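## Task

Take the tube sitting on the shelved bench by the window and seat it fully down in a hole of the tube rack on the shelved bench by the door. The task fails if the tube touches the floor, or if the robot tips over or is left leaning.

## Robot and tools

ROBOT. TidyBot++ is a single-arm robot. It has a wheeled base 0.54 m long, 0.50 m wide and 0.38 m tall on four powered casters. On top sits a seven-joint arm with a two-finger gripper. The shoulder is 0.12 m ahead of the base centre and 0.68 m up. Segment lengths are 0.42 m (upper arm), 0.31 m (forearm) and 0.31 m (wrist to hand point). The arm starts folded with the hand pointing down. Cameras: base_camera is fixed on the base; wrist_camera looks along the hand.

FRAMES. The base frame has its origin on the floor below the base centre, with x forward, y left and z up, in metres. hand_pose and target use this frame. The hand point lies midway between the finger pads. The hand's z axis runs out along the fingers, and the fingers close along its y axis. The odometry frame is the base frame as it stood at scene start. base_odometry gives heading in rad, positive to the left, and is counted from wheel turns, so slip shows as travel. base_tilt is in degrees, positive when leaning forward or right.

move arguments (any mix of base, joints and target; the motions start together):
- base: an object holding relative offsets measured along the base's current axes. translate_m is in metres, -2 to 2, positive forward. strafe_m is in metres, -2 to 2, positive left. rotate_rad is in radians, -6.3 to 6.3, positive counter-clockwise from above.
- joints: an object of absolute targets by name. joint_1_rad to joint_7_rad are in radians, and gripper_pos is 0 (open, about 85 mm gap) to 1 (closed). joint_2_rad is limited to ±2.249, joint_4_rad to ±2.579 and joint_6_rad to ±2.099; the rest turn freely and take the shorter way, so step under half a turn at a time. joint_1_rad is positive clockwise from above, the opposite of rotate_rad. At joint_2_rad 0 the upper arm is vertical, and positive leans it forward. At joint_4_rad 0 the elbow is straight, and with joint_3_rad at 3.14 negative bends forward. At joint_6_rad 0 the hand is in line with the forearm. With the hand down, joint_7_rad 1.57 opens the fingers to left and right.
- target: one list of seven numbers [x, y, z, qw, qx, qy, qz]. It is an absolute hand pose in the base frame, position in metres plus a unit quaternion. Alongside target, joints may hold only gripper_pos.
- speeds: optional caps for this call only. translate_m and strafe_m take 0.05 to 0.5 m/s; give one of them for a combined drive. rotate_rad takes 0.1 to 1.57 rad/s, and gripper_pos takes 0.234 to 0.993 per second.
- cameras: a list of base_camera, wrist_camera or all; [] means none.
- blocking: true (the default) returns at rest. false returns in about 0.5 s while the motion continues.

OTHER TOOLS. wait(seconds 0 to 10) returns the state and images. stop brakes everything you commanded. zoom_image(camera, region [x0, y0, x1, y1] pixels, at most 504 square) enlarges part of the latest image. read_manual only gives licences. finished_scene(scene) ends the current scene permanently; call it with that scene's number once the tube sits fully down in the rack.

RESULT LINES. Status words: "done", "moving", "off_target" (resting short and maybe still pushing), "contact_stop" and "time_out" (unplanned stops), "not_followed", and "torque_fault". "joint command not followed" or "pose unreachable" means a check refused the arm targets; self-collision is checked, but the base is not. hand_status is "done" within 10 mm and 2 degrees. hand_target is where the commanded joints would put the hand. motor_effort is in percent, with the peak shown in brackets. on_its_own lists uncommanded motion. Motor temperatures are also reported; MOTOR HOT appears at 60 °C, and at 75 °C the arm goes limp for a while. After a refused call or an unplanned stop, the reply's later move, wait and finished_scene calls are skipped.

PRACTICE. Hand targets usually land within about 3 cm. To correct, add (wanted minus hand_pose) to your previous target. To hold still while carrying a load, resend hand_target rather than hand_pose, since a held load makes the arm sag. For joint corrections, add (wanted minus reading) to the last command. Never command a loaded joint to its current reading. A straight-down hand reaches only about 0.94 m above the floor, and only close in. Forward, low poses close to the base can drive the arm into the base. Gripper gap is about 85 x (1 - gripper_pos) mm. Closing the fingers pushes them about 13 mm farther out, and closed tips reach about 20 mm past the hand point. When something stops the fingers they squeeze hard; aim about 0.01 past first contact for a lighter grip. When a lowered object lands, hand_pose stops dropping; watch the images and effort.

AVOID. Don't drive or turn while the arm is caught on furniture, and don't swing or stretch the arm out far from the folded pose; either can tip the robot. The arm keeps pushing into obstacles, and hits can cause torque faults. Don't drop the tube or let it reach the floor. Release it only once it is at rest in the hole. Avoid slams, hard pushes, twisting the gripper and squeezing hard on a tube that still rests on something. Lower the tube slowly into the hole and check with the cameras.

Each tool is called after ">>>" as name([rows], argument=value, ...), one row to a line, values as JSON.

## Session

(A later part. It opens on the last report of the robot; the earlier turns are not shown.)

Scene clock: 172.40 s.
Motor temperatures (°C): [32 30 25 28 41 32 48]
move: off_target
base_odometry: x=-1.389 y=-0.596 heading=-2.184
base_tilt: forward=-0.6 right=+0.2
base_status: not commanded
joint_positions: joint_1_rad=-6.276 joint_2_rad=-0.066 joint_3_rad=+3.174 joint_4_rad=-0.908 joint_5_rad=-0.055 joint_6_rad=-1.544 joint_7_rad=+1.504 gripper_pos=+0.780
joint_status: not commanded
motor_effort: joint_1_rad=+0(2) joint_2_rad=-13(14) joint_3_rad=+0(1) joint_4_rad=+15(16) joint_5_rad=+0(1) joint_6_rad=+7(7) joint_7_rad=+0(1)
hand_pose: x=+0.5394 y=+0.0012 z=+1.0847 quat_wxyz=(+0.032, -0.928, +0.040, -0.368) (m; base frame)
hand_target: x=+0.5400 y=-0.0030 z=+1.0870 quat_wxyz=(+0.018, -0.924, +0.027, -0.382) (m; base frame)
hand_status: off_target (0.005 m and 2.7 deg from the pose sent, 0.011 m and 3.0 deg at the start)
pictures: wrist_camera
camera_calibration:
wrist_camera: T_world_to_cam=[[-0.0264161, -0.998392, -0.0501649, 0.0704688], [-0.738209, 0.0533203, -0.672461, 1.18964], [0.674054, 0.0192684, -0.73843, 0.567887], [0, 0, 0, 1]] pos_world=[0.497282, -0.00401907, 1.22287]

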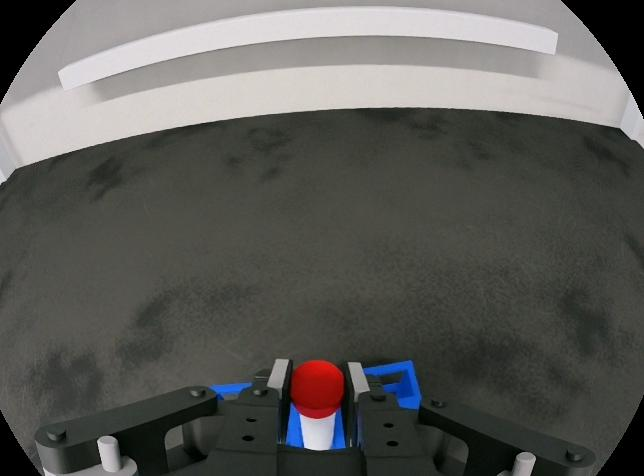

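>>> move(target=[0.540, -0.003, 1.074, -0.008, 0.923, -0.016, 0.385], cameras=["wrist_camera"])

>>> zoom_image(camera="wrist_camera", region=[260, 350, 440, 470])

Scene clock: 173.97 s.
Motor temperatures (°C): [32 30 25 28 41 32 48]
move: off_target
base_odometry: x=-1.389 y=-0.596 heading=-2.184
base_tilt: forward=-0.6 right=+0.2
base_status: not commanded
joint_positions: joint_1_rad=-6.276 joint_2_rad=-0.097 joint_3_rad=+3.174 joint_4_rad=-0.991 joint_5_rad=-0.043 joint_6_rad=-1.484 joint_7_rad=+1.504 gripper_pos=+0.780
joint_status: not commanded
motor_effort: joint_1_rad=+0(1) joint_2_rad=-12(13) joint_3_rad=-1(1) joint_4_rad=+16(16) joint_5_rad=+0(1) joint_6_rad=+7(7) joint_7_rad=+0(1)
hand_pose: x=+0.5392 y=-0.0032 z=+1.0728 quat_wxyz=(+0.027, -0.927, +0.043, -0.372) (m; base frame)
hand_target: x=+0.5400 y=-0.0030 z=+1.0740 quat_wxyz=(+0.008, -0.923, +0.016, -0.385) (m; base frame)
hand_status: off_target (0.001 m and 4.1 deg from the pose sent, 0.012 m and 4.4 deg at the start)
pictures: wrist_camera
camera_calibration:
wrist_camera: T_world_to_cam=[[-0.0364762, -0.9984, -0.0431969, 0.0634909], [-0.732296, 0.0561176, -0.67867, 1.18517], [0.680009, 0.0068776, -0.733172, 0.5504], [0, 0, 0, 1]] pos_world=[0.495934, -0.00690496, 1.21062]

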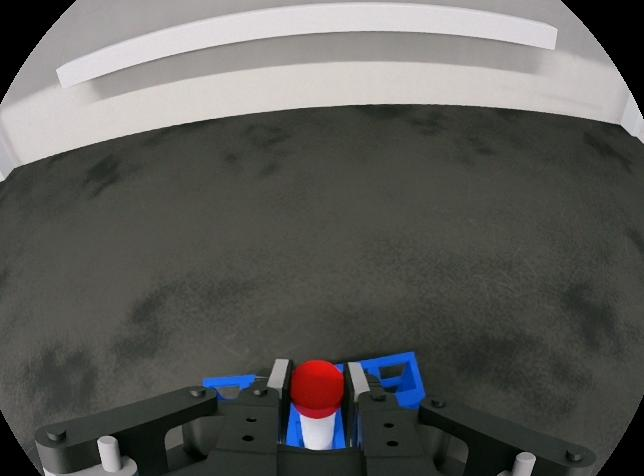

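Scaled by 2.800.

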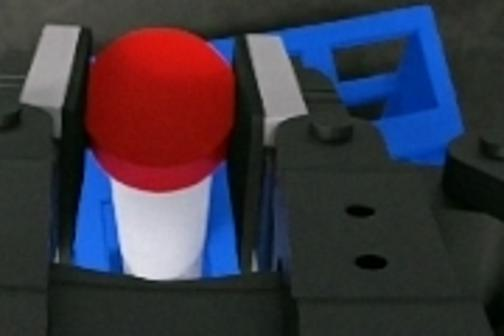

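>>> move(target=[0.540, -0.001, 1.063, -0.008, 0.922, -0.016, 0.388], cameras=["wrist_camera"])

>>> zoom_image(camera="wrist_camera", region=[260, 350, 440, 470])

Scene clock: 175.07 s.
Motor temperatures (°C): [32 30 25 28 41 32 48]
move: off_target
base_odometry: x=-1.389 y=-0.596 heading=-2.184
base_tilt: forward=-0.6 right=+0.2
base_status: not commanded
joint_positions: joint_1_rad=-6.276 joint_2_rad=-0.120 joint_3_rad=+3.174 joint_4_rad=-1.058 joint_5_rad=-0.040 joint_6_rad=-1.432 joint_7_rad=+1.504 gripper_pos=+0.780
joint_status: not commanded
motor_effort: joint_1_rad=-1(1) joint_2_rad=-12(12) joint_3_rad=-1(1) joint_4_rad=+16(17) joint_5_rad=+1(1) joint_6_rad=+7(7) joint_7_rad=-1(1)
hand_pose: x=+0.5394 y=-0.0040 z=+1.0628 quat_wxyz=(+0.027, -0.925, +0.044, -0.376) (m; base frame)
hand_target: x=+0.5400 y=-0.0010 z=+1.0630 quat_wxyz=(+0.008, -0.922, +0.016, -0.388) (m; base frame)
hand_status: off_target (0.003 m and 4.1 deg from the pose sent, 0.010 m and 4.3 deg at the start)
pictures: wrist_camera
camera_calibration:
wrist_camera: T_world_to_cam=[[-0.0386731, -0.998304, -0.0435058, 0.0637706], [-0.726405, 0.0579841, -0.684817, 1.18191], [0.686178, 0.00511885, -0.727415, 0.533495], [0, 0, 0, 1]] pos_world=[0.494936, -0.00760019, 1.20024]

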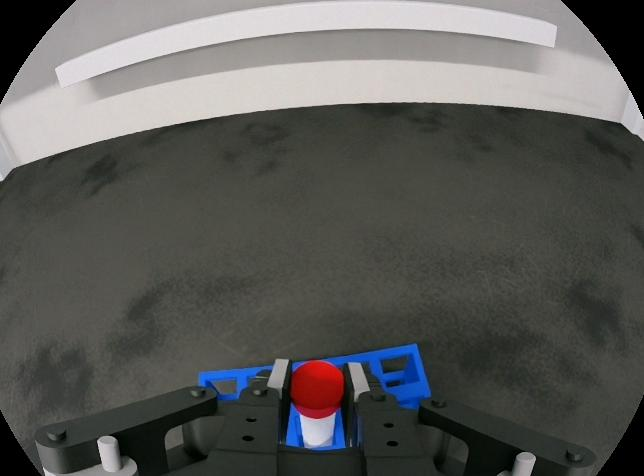

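Scaled by 2.800.

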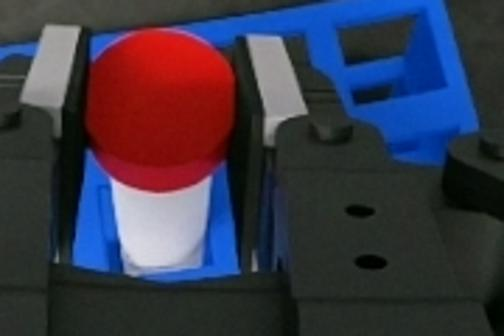

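>>> move(target=[0.540, 0.001, 1.054, -0.008, 0.922, -0.016, 0.388], cameras=["wrist_camera"])

>>> zoom_image(camera="wrist_camera", region=[260, 350, 440, 470])

Scene clock: 176.13 s.
Motor temperatures (°C): [32 30 25 28 41 32 48]
move: off_target
base_odometry: x=-1.389 y=-0.596 heading=-2.184
base_tilt: forward=-0.6 right=+0.2
base_status: not commanded
joint_positions: joint_1_rad=-6.276 joint_2_rad=-0.136 joint_3_rad=+3.173 joint_4_rad=-1.102 joint_5_rad=-0.039 joint_6_rad=-1.398 joint_7_rad=+1.504 gripper_pos=+0.780
joint_status: not commanded
motor_effort: joint_1_rad=-1(1) joint_2_rad=-11(12) joint_3_rad=-1(1) joint_4_rad=+17(17) joint_5_rad=+0(1) joint_6_rad=+7(7) joint_7_rad=+0(1)
hand_pose: x=+0.5393 y=-0.0040 z=+1.0560 quat_wxyz=(+0.027, -0.924, +0.045, -0.379) (m; base frame)
hand_target: x=+0.5400 y=+0.0010 z=+1.0540 quat_wxyz=(+0.008, -0.922, +0.016, -0.388) (m; base frame)
hand_status: off_target (0.005 m and 4.1 deg from the pose sent, 0.010 m and 4.1 deg at the start)
pictures: wrist_camera
camera_calibration:
wrist_camera: T_world_to_cam=[[-0.0391103, -0.998267, -0.0439615, 0.0641312], [-0.722106, 0.0586457, -0.689292, 1.17962], [0.690676, 0.00478642, -0.723148, 0.521711], [0, 0, 0, 1]] pos_world=[0.493983, -0.00765648, 1.19319]

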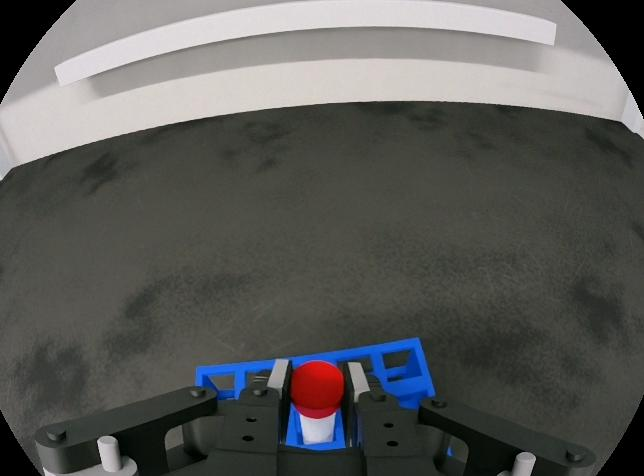

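Scaled by 2.800.

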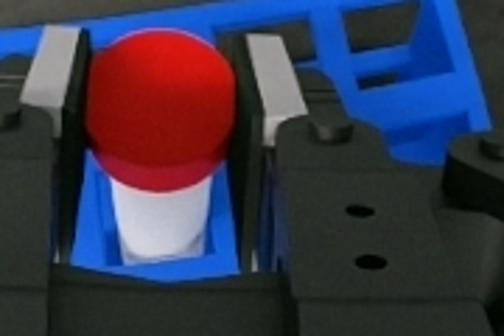

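>>> move(target=[0.540, 0.001, 1.045, -0.008, 0.922, -0.016, 0.388], cameras=["wrist_camera"])

>>> zoom_image(camera="wrist_camera", region=[260, 350, 440, 470])

Scene clock: 177.13 s.
Motor temperatures (°C): [32 30 25 28 41 32 48]
move: off_target
base_odometry: x=-1.389 y=-0.596 heading=-2.184
base_tilt: forward=-0.6 right=+0.2
base_status: not commanded
joint_positions: joint_1_rad=-6.276 joint_2_rad=-0.152 joint_3_rad=+3.173 joint_4_rad=-1.142 joint_5_rad=-0.039 joint_6_rad=-1.362 joint_7_rad=+1.504 gripper_pos=+0.780
joint_status: not commanded
motor_effort: joint_1_rad=+0(1) joint_2_rad=-11(12) joint_3_rad=-1(1) joint_4_rad=+16(17) joint_5_rad=+0(1) joint_6_rad=+7(7) joint_7_rad=-1(1)
hand_pose: x=+0.5396 y=-0.0043 z=+1.0513 quat_wxyz=(+0.027, -0.922, +0.045, -0.384) (m; base frame)
hand_target: x=+0.5400 y=+0.0010 z=+1.0450 quat_wxyz=(+0.008, -0.922, +0.016, -0.388) (m; base frame)
hand_status: off_target (0.008 m and 4.0 deg from the pose sent, 0.012 m and 4.1 deg at the start)
pictures: wrist_camera
camera_calibration:
wrist_camera: T_world_to_cam=[[-0.0398083, -0.998187, -0.0451412, 0.0652958], [-0.71405, 0.0600207, -0.697517, 1.18096], [0.698962, 0.0044661, -0.715145, 0.505213], [0, 0, 0, 1]] pos_world=[0.492736, -0.0079607, 1.18798]

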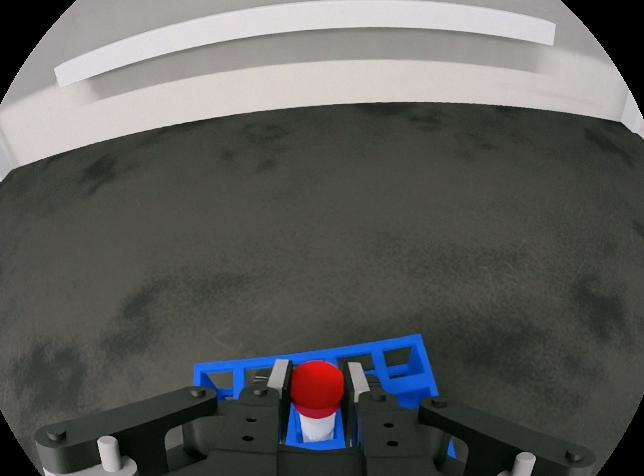

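Scaled by 2.800.

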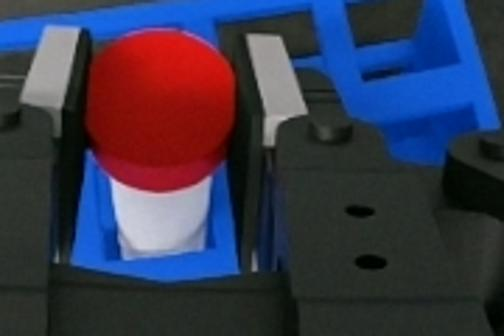

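>>> move(target=[0.540, 0.001, 1.039, -0.008, 0.922, -0.016, 0.388], cameras=["wrist_camera"])

>>> zoom_image(camera="wrist_camera", region=[260, 350, 440, 470])

Scene clock: 178.23 s.
Motor temperatures (°C): [32 30 25 28 41 32 48]
move: off_target
base_odometry: x=-1.389 y=-0.596 heading=-2.184
base_tilt: forward=-0.6 right=+0.2
base_status: not commanded
joint_positions: joint_1_rad=-6.276 joint_2_rad=-0.165 joint_3_rad=+3.173 joint_4_rad=-1.166 joint_5_rad=-0.039 joint_6_rad=-1.336 joint_7_rad=+1.504 gripper_pos=+0.780
joint_status: not commanded
motor_effort: joint_1_rad=+0(1) joint_2_rad=-9(10) joint_3_rad=+0(1) joint_4_rad=+15(16) joint_5_rad=+0(1) joint_6_rad=+6(6) joint_7_rad=+1(1)
hand_pose: x=+0.5392 y=-0.0044 z=+1.0511 quat_wxyz=(+0.027, -0.919, +0.045, -0.391) (m; base frame)
hand_target: x=+0.5400 y=+0.0010 z=+1.0390 quat_wxyz=(+0.008, -0.922, +0.016, -0.388) (m; base frame)
hand_status: off_target (0.013 m and 4.1 deg from the pose sent, 0.013 m and 4.0 deg at the start)
pictures: wrist_camera
camera_calibration:
wrist_camera: T_world_to_cam=[[-0.0397719, -0.998147, -0.0460453, 0.0661164], [-0.703265, 0.060698, -0.708332, 1.18608], [0.709814, 0.00421033, -0.704376, 0.48813], [0, 0, 0, 1]] pos_world=[0.490276, -0.00805397, 1.18701]

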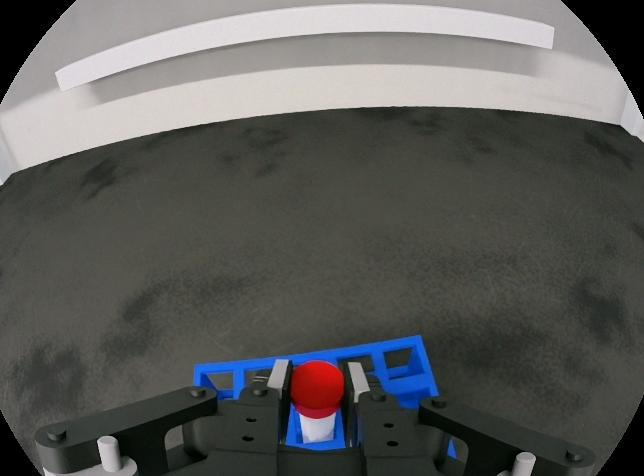

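Scaled by 2.800.

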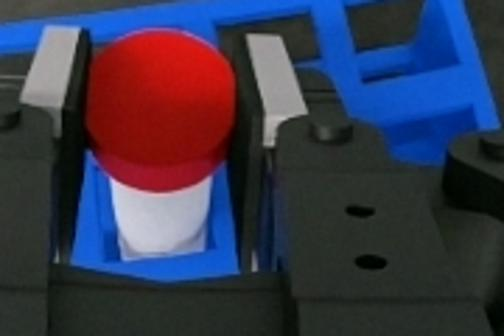

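>>> move(target=[0.540, -0.003, 1.050, -0.018, 0.922, -0.030, 0.386], cameras=[])

>>> move(joints={"gripper_pos": 0.72}, speeds={"gripper_pos": 0.234}, cameras=["wrist_camera"])

>>> zoom_image(camera="wrist_camera", region=[240, 330, 440, 470])

Scene clock: 179.30 s.
Motor temperatures (°C): [32 30 25 28 41 32 48]
move: off_target
base_odometry: x=-1.389 y=-0.596 heading=-2.184
base_tilt: forward=-0.6 right=+0.2
base_status: not commanded
joint_positions: joint_1_rad=-6.276 joint_2_rad=-0.165 joint_3_rad=+3.173 joint_4_rad=-1.164 joint_5_rad=-0.039 joint_6_rad=-1.338 joint_7_rad=+1.504 gripper_pos=+0.780
joint_status: not commanded
motor_effort: joint_1_rad=-1(2) joint_2_rad=-9(11) joint_3_rad=-1(1) joint_4_rad=+16(16) joint_5_rad=+1(1) joint_6_rad=+6(6) joint_7_rad=+0(1)
hand_pose: x=+0.5388 y=-0.0044 z=+1.0511 quat_wxyz=(+0.027, -0.919, +0.045, -0.391) (m; base frame)
hand_target: x=+0.5400 y=-0.0030 z=+1.0500 quat_wxyz=(+0.018, -0.922, +0.030, -0.386) (m; base frame)
hand_status: off_target (0.002 m and 2.2 deg from the pose sent, 0.002 m and 2.2 deg at the start)
pictures: none
No camera images: "cameras" was empty.

Scene clock: 179.97 s.
Motor temperatures (°C): [32 30 25 28 41 32 48]
move: done
base_odometry: x=-1.389 y=-0.596 heading=-2.184
base_tilt: forward=-0.6 right=+0.2
base_status: not commanded
joint_positions: joint_1_rad=-6.276 joint_2_rad=-0.165 joint_3_rad=+3.173 joint_4_rad=-1.164 joint_5_rad=-0.039 joint_6_rad=-1.338 joint_7_rad=+1.504 gripper_pos=+0.718
joint_status: all done
motor_effort: joint_1_rad=+0(2) joint_2_rad=-11(11) joint_3_rad=-1(1) joint_4_rad=+16(17) joint_5_rad=+0(1) joint_6_rad=+7(7) joint_7_rad=+0(1)
hand_pose: x=+0.5388 y=-0.0044 z=+1.0511 quat_wxyz=(+0.027, -0.919, +0.045, -0.391) (m; base frame)
hand_target: x=+0.5400 y=-0.0030 z=+1.0500 quat_wxyz=(+0.018, -0.922, +0.030, -0.386) (m; base frame)
hand_status: not commanded
pictures: wrist_camera
camera_calibration:
wrist_camera: T_world_to_cam=[[-0.0397464, -0.998151, -0.0459898, 0.0660518], [-0.704137, 0.0606354, -0.70747, 1.18538], [0.708951, 0.00426376, -0.705245, 0.489808], [0, 0, 0, 1]] pos_world=[0.490043, -0.00803454, 1.18709]

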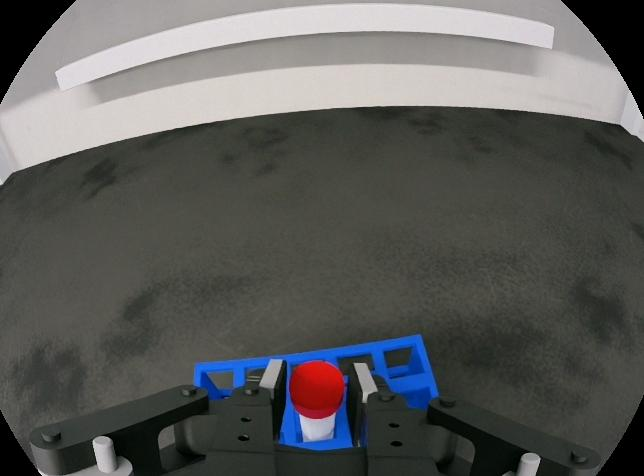

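Scaled by 2.520.

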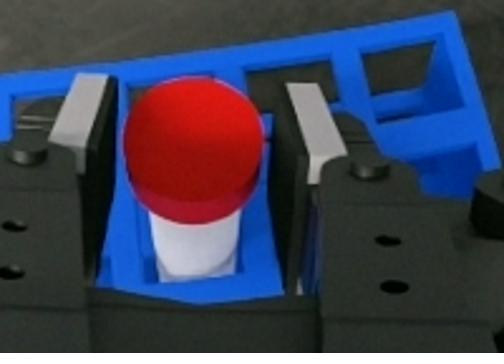

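>>> move(joints={"gripper_pos": 0.55}, cameras=[])

>>> move(target=[0.495, -0.003, 1.095, -0.018, 0.922, -0.030, 0.386], cameras=["wrist_camera"])

>>> zoom_image(camera="wrist_camera", region=[180, 310, 460, 470])

Scene clock: 181.00 s.
Motor temperatures (°C): [32 30 25 28 41 32 48]
move: done
base_odometry: x=-1.389 y=-0.596 heading=-2.184
base_tilt: forward=-0.6 right=+0.2
base_status: not commanded
joint_positions: joint_1_rad=-6.276 joint_2_rad=-0.165 joint_3_rad=+3.173 joint_4_rad=-1.164 joint_5_rad=-0.039 joint_6_rad=-1.338 joint_7_rad=+1.504 gripper_pos=+0.551
joint_status: all done
motor_effort: joint_1_rad=-1(1) joint_2_rad=-11(11) joint_3_rad=-1(1) joint_4_rad=+17(17) joint_5_rad=+0(1) joint_6_rad=+7(7) joint_7_rad=+0(1)
hand_pose: x=+0.5388 y=-0.0044 z=+1.0511 quat_wxyz=(+0.027, -0.919, +0.045, -0.391) (m; base frame)
hand_target: x=+0.5400 y=-0.0030 z=+1.0500 quat_wxyz=(+0.018, -0.922, +0.030, -0.386) (m; base frame)
hand_status: not commanded
pictures: none
No camera images: "cameras" was empty.

Scene clock: 182.10 s.
Motor temperatures (°C): [32 30 25 28 41 32 48]
move: off_target
base_odometry: x=-1.389 y=-0.596 heading=-2.184
base_tilt: forward=-0.6 right=+0.2
base_status: not commanded
joint_positions: joint_1_rad=-6.276 joint_2_rad=-0.170 joint_3_rad=+3.173 joint_4_rad=-1.022 joint_5_rad=-0.039 joint_6_rad=-1.496 joint_7_rad=+1.504 gripper_pos=+0.551
joint_status: not commanded
motor_effort: joint_1_rad=+0(1) joint_2_rad=-9(12) joint_3_rad=-1(1) joint_4_rad=+15(17) joint_5_rad=+0(1) joint_6_rad=+7(7) joint_7_rad=+0(1)
hand_pose: x=+0.5070 y=-0.0031 z=+1.0854 quat_wxyz=(+0.027, -0.921, +0.043, -0.386) (m; base frame)
hand_target: x=+0.4950 y=-0.0030 z=+1.0949 quat_wxyz=(+0.018, -0.922, +0.030, -0.386) (m; base frame)
hand_status: off_target (0.015 m and 1.8 deg from the pose sent, 0.062 m and 2.2 deg at the start)
pictures: wrist_camera
camera_calibration:
wrist_camera: T_world_to_cam=[[-0.0352018, -0.998479, -0.0424316, 0.0614601], [-0.711467, 0.0548548, -0.700575, 1.18339], [0.701837, 0.0055272, -0.712316, 0.547862], [0, 0, 0, 1]] pos_world=[0.4596, -0.00657639, 1.22192]

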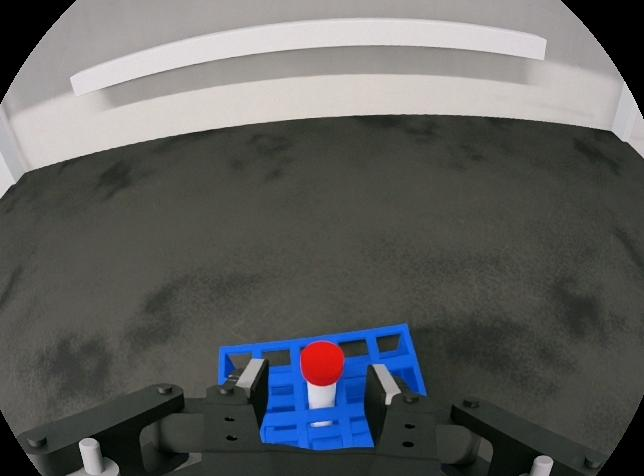

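Scaled by 1.800.

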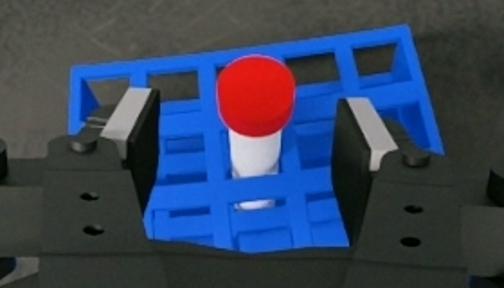

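>>> move(target=[0.43, -0.003, 1.12, -0.018, 0.922, -0.030, 0.386], cameras=["wrist_camera"])

>>> zoom_image(camera="wrist_camera", region=[220, 290, 420, 470])

Scene clock: 183.73 s.
Motor temperatures (°C): [32 30 25 28 41 32 48]
move: done
base_odometry: x=-1.389 y=-0.596 heading=-2.184
base_tilt: forward=-0.6 right=+0.2
base_status: not commanded
joint_positions: joint_1_rad=-6.276 joint_2_rad=-0.251 joint_3_rad=+3.173 joint_4_rad=-0.942 joint_5_rad=-0.039 joint_6_rad=-1.649 joint_7_rad=+1.504 gripper_pos=+0.551
joint_status: not commanded
motor_effort: joint_1_rad=+0(1) joint_2_rad=-6(12) joint_3_rad=-1(1) joint_4_rad=+14(16) joint_5_rad=+1(1) joint_6_rad=+6(7) joint_7_rad=+0(1)
hand_pose: x=+0.4390 y=-0.0016 z=+1.1153 quat_wxyz=(+0.027, -0.920, +0.040, -0.390) (m; base frame)
hand_target: x=+0.4300 y=-0.0030 z=+1.1200 quat_wxyz=(+0.018, -0.922, +0.030, -0.386) (m; base frame)
hand_status: done (0.010 m and 1.6 deg from the pose sent, 0.084 m and 1.8 deg at the start)
pictures: wrist_camera
camera_calibration:
wrist_camera: T_world_to_cam=[[-0.0302179, -0.99872, -0.0405594, 0.0575399], [-0.706305, 0.0500476, -0.706136, 1.15975], [0.707262, 0.00730938, -0.706914, 0.608466], [0, 0, 0, 1]] pos_world=[0.390532, -0.00502403, 1.25141]

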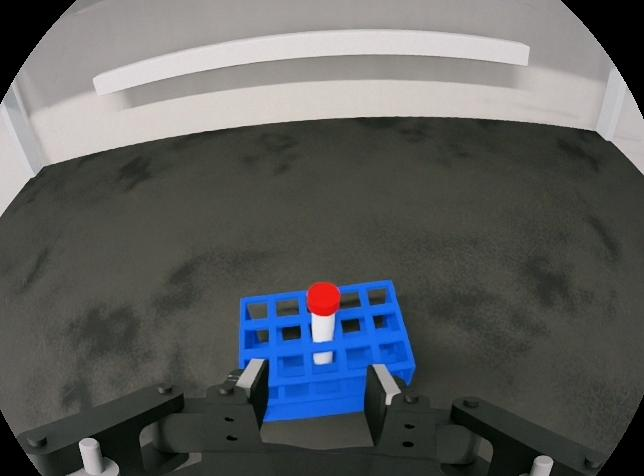

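Scaled by 2.520.

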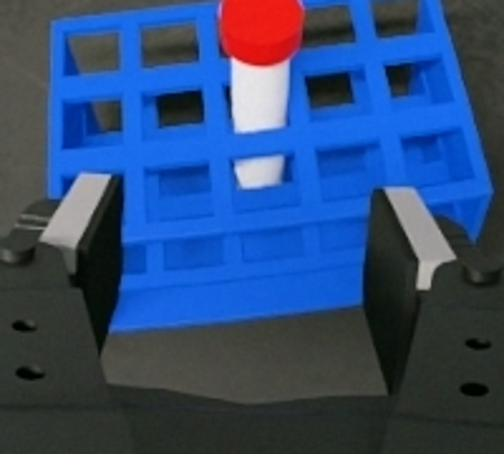

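>>> zoom_image(camera="wrist_camera", region=[290, 275, 360, 375])

Scaled by 5.040.

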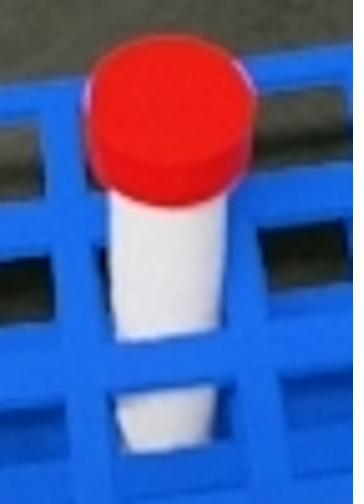

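>>> zoom_image(camera="wrist_camera", region=[260, 340, 380, 425])

Scaled by 4.200.

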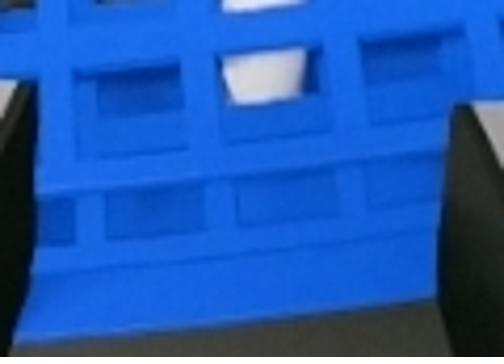

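>>> move(base={"translate_m": -0.25}, target=[0.43, -0.003, 1.03, -0.018, 0.87, -0.030, 0.49], cameras=["wrist_camera"])

Scene clock: 190.23 s.
Motor temperatures (°C): [32 30 25 28 41 32 48]
move: off_target
base_odometry: x=-1.246 y=-0.391 heading=-2.184
base_tilt: forward=-0.7 right=+0.2
base_status: done
joint_positions: joint_1_rad=-6.276 joint_2_rad=-0.560 joint_3_rad=+3.173 joint_4_rad=-1.591 joint_5_rad=-0.039 joint_6_rad=-1.106 joint_7_rad=+1.504 gripper_pos=+0.551
joint_status: not commanded
motor_effort: joint_1_rad=-1(1) joint_2_rad=+1(10) joint_3_rad=+0(2) joint_4_rad=+17(18) joint_5_rad=+0(1) joint_6_rad=+8(8) joint_7_rad=+1(1)
hand_pose: x=+0.4283 y=-0.0037 z=+1.0330 quat_wxyz=(+0.035, -0.875, +0.047, -0.480) (m; base frame)
hand_target: x=+0.4300 y=-0.0030 z=+1.0300 quat_wxyz=(+0.018, -0.871, +0.030, -0.490) (m; base frame)
hand_status: off_target (0.004 m and 3.0 deg from the pose sent, 0.086 m and 12.9 deg at the start)
pictures: wrist_camera
camera_calibration:
wrist_camera: T_world_to_cam=[[-0.034387, -0.997452, -0.0624985, 0.0762269], [-0.549213, 0.0711064, -0.832652, 1.15773], [0.834974, 0.00569259, -0.550259, 0.34132], [0, 0, 0, 1]] pos_world=[0.353468, -0.00823225, 1.15656]

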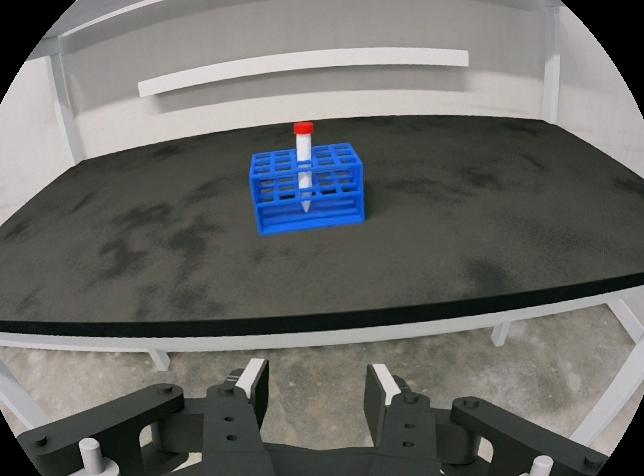

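>>> zoom_image(camera="wrist_camera", region=[240, 115, 380, 245])

Scaled by 3.600.

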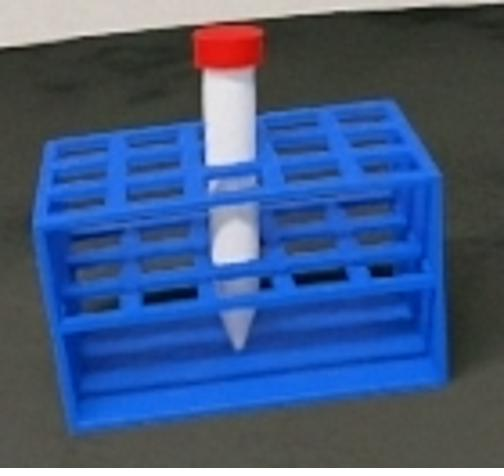

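>>> finished_scene(scene=2)

The scene is finished: the task was done.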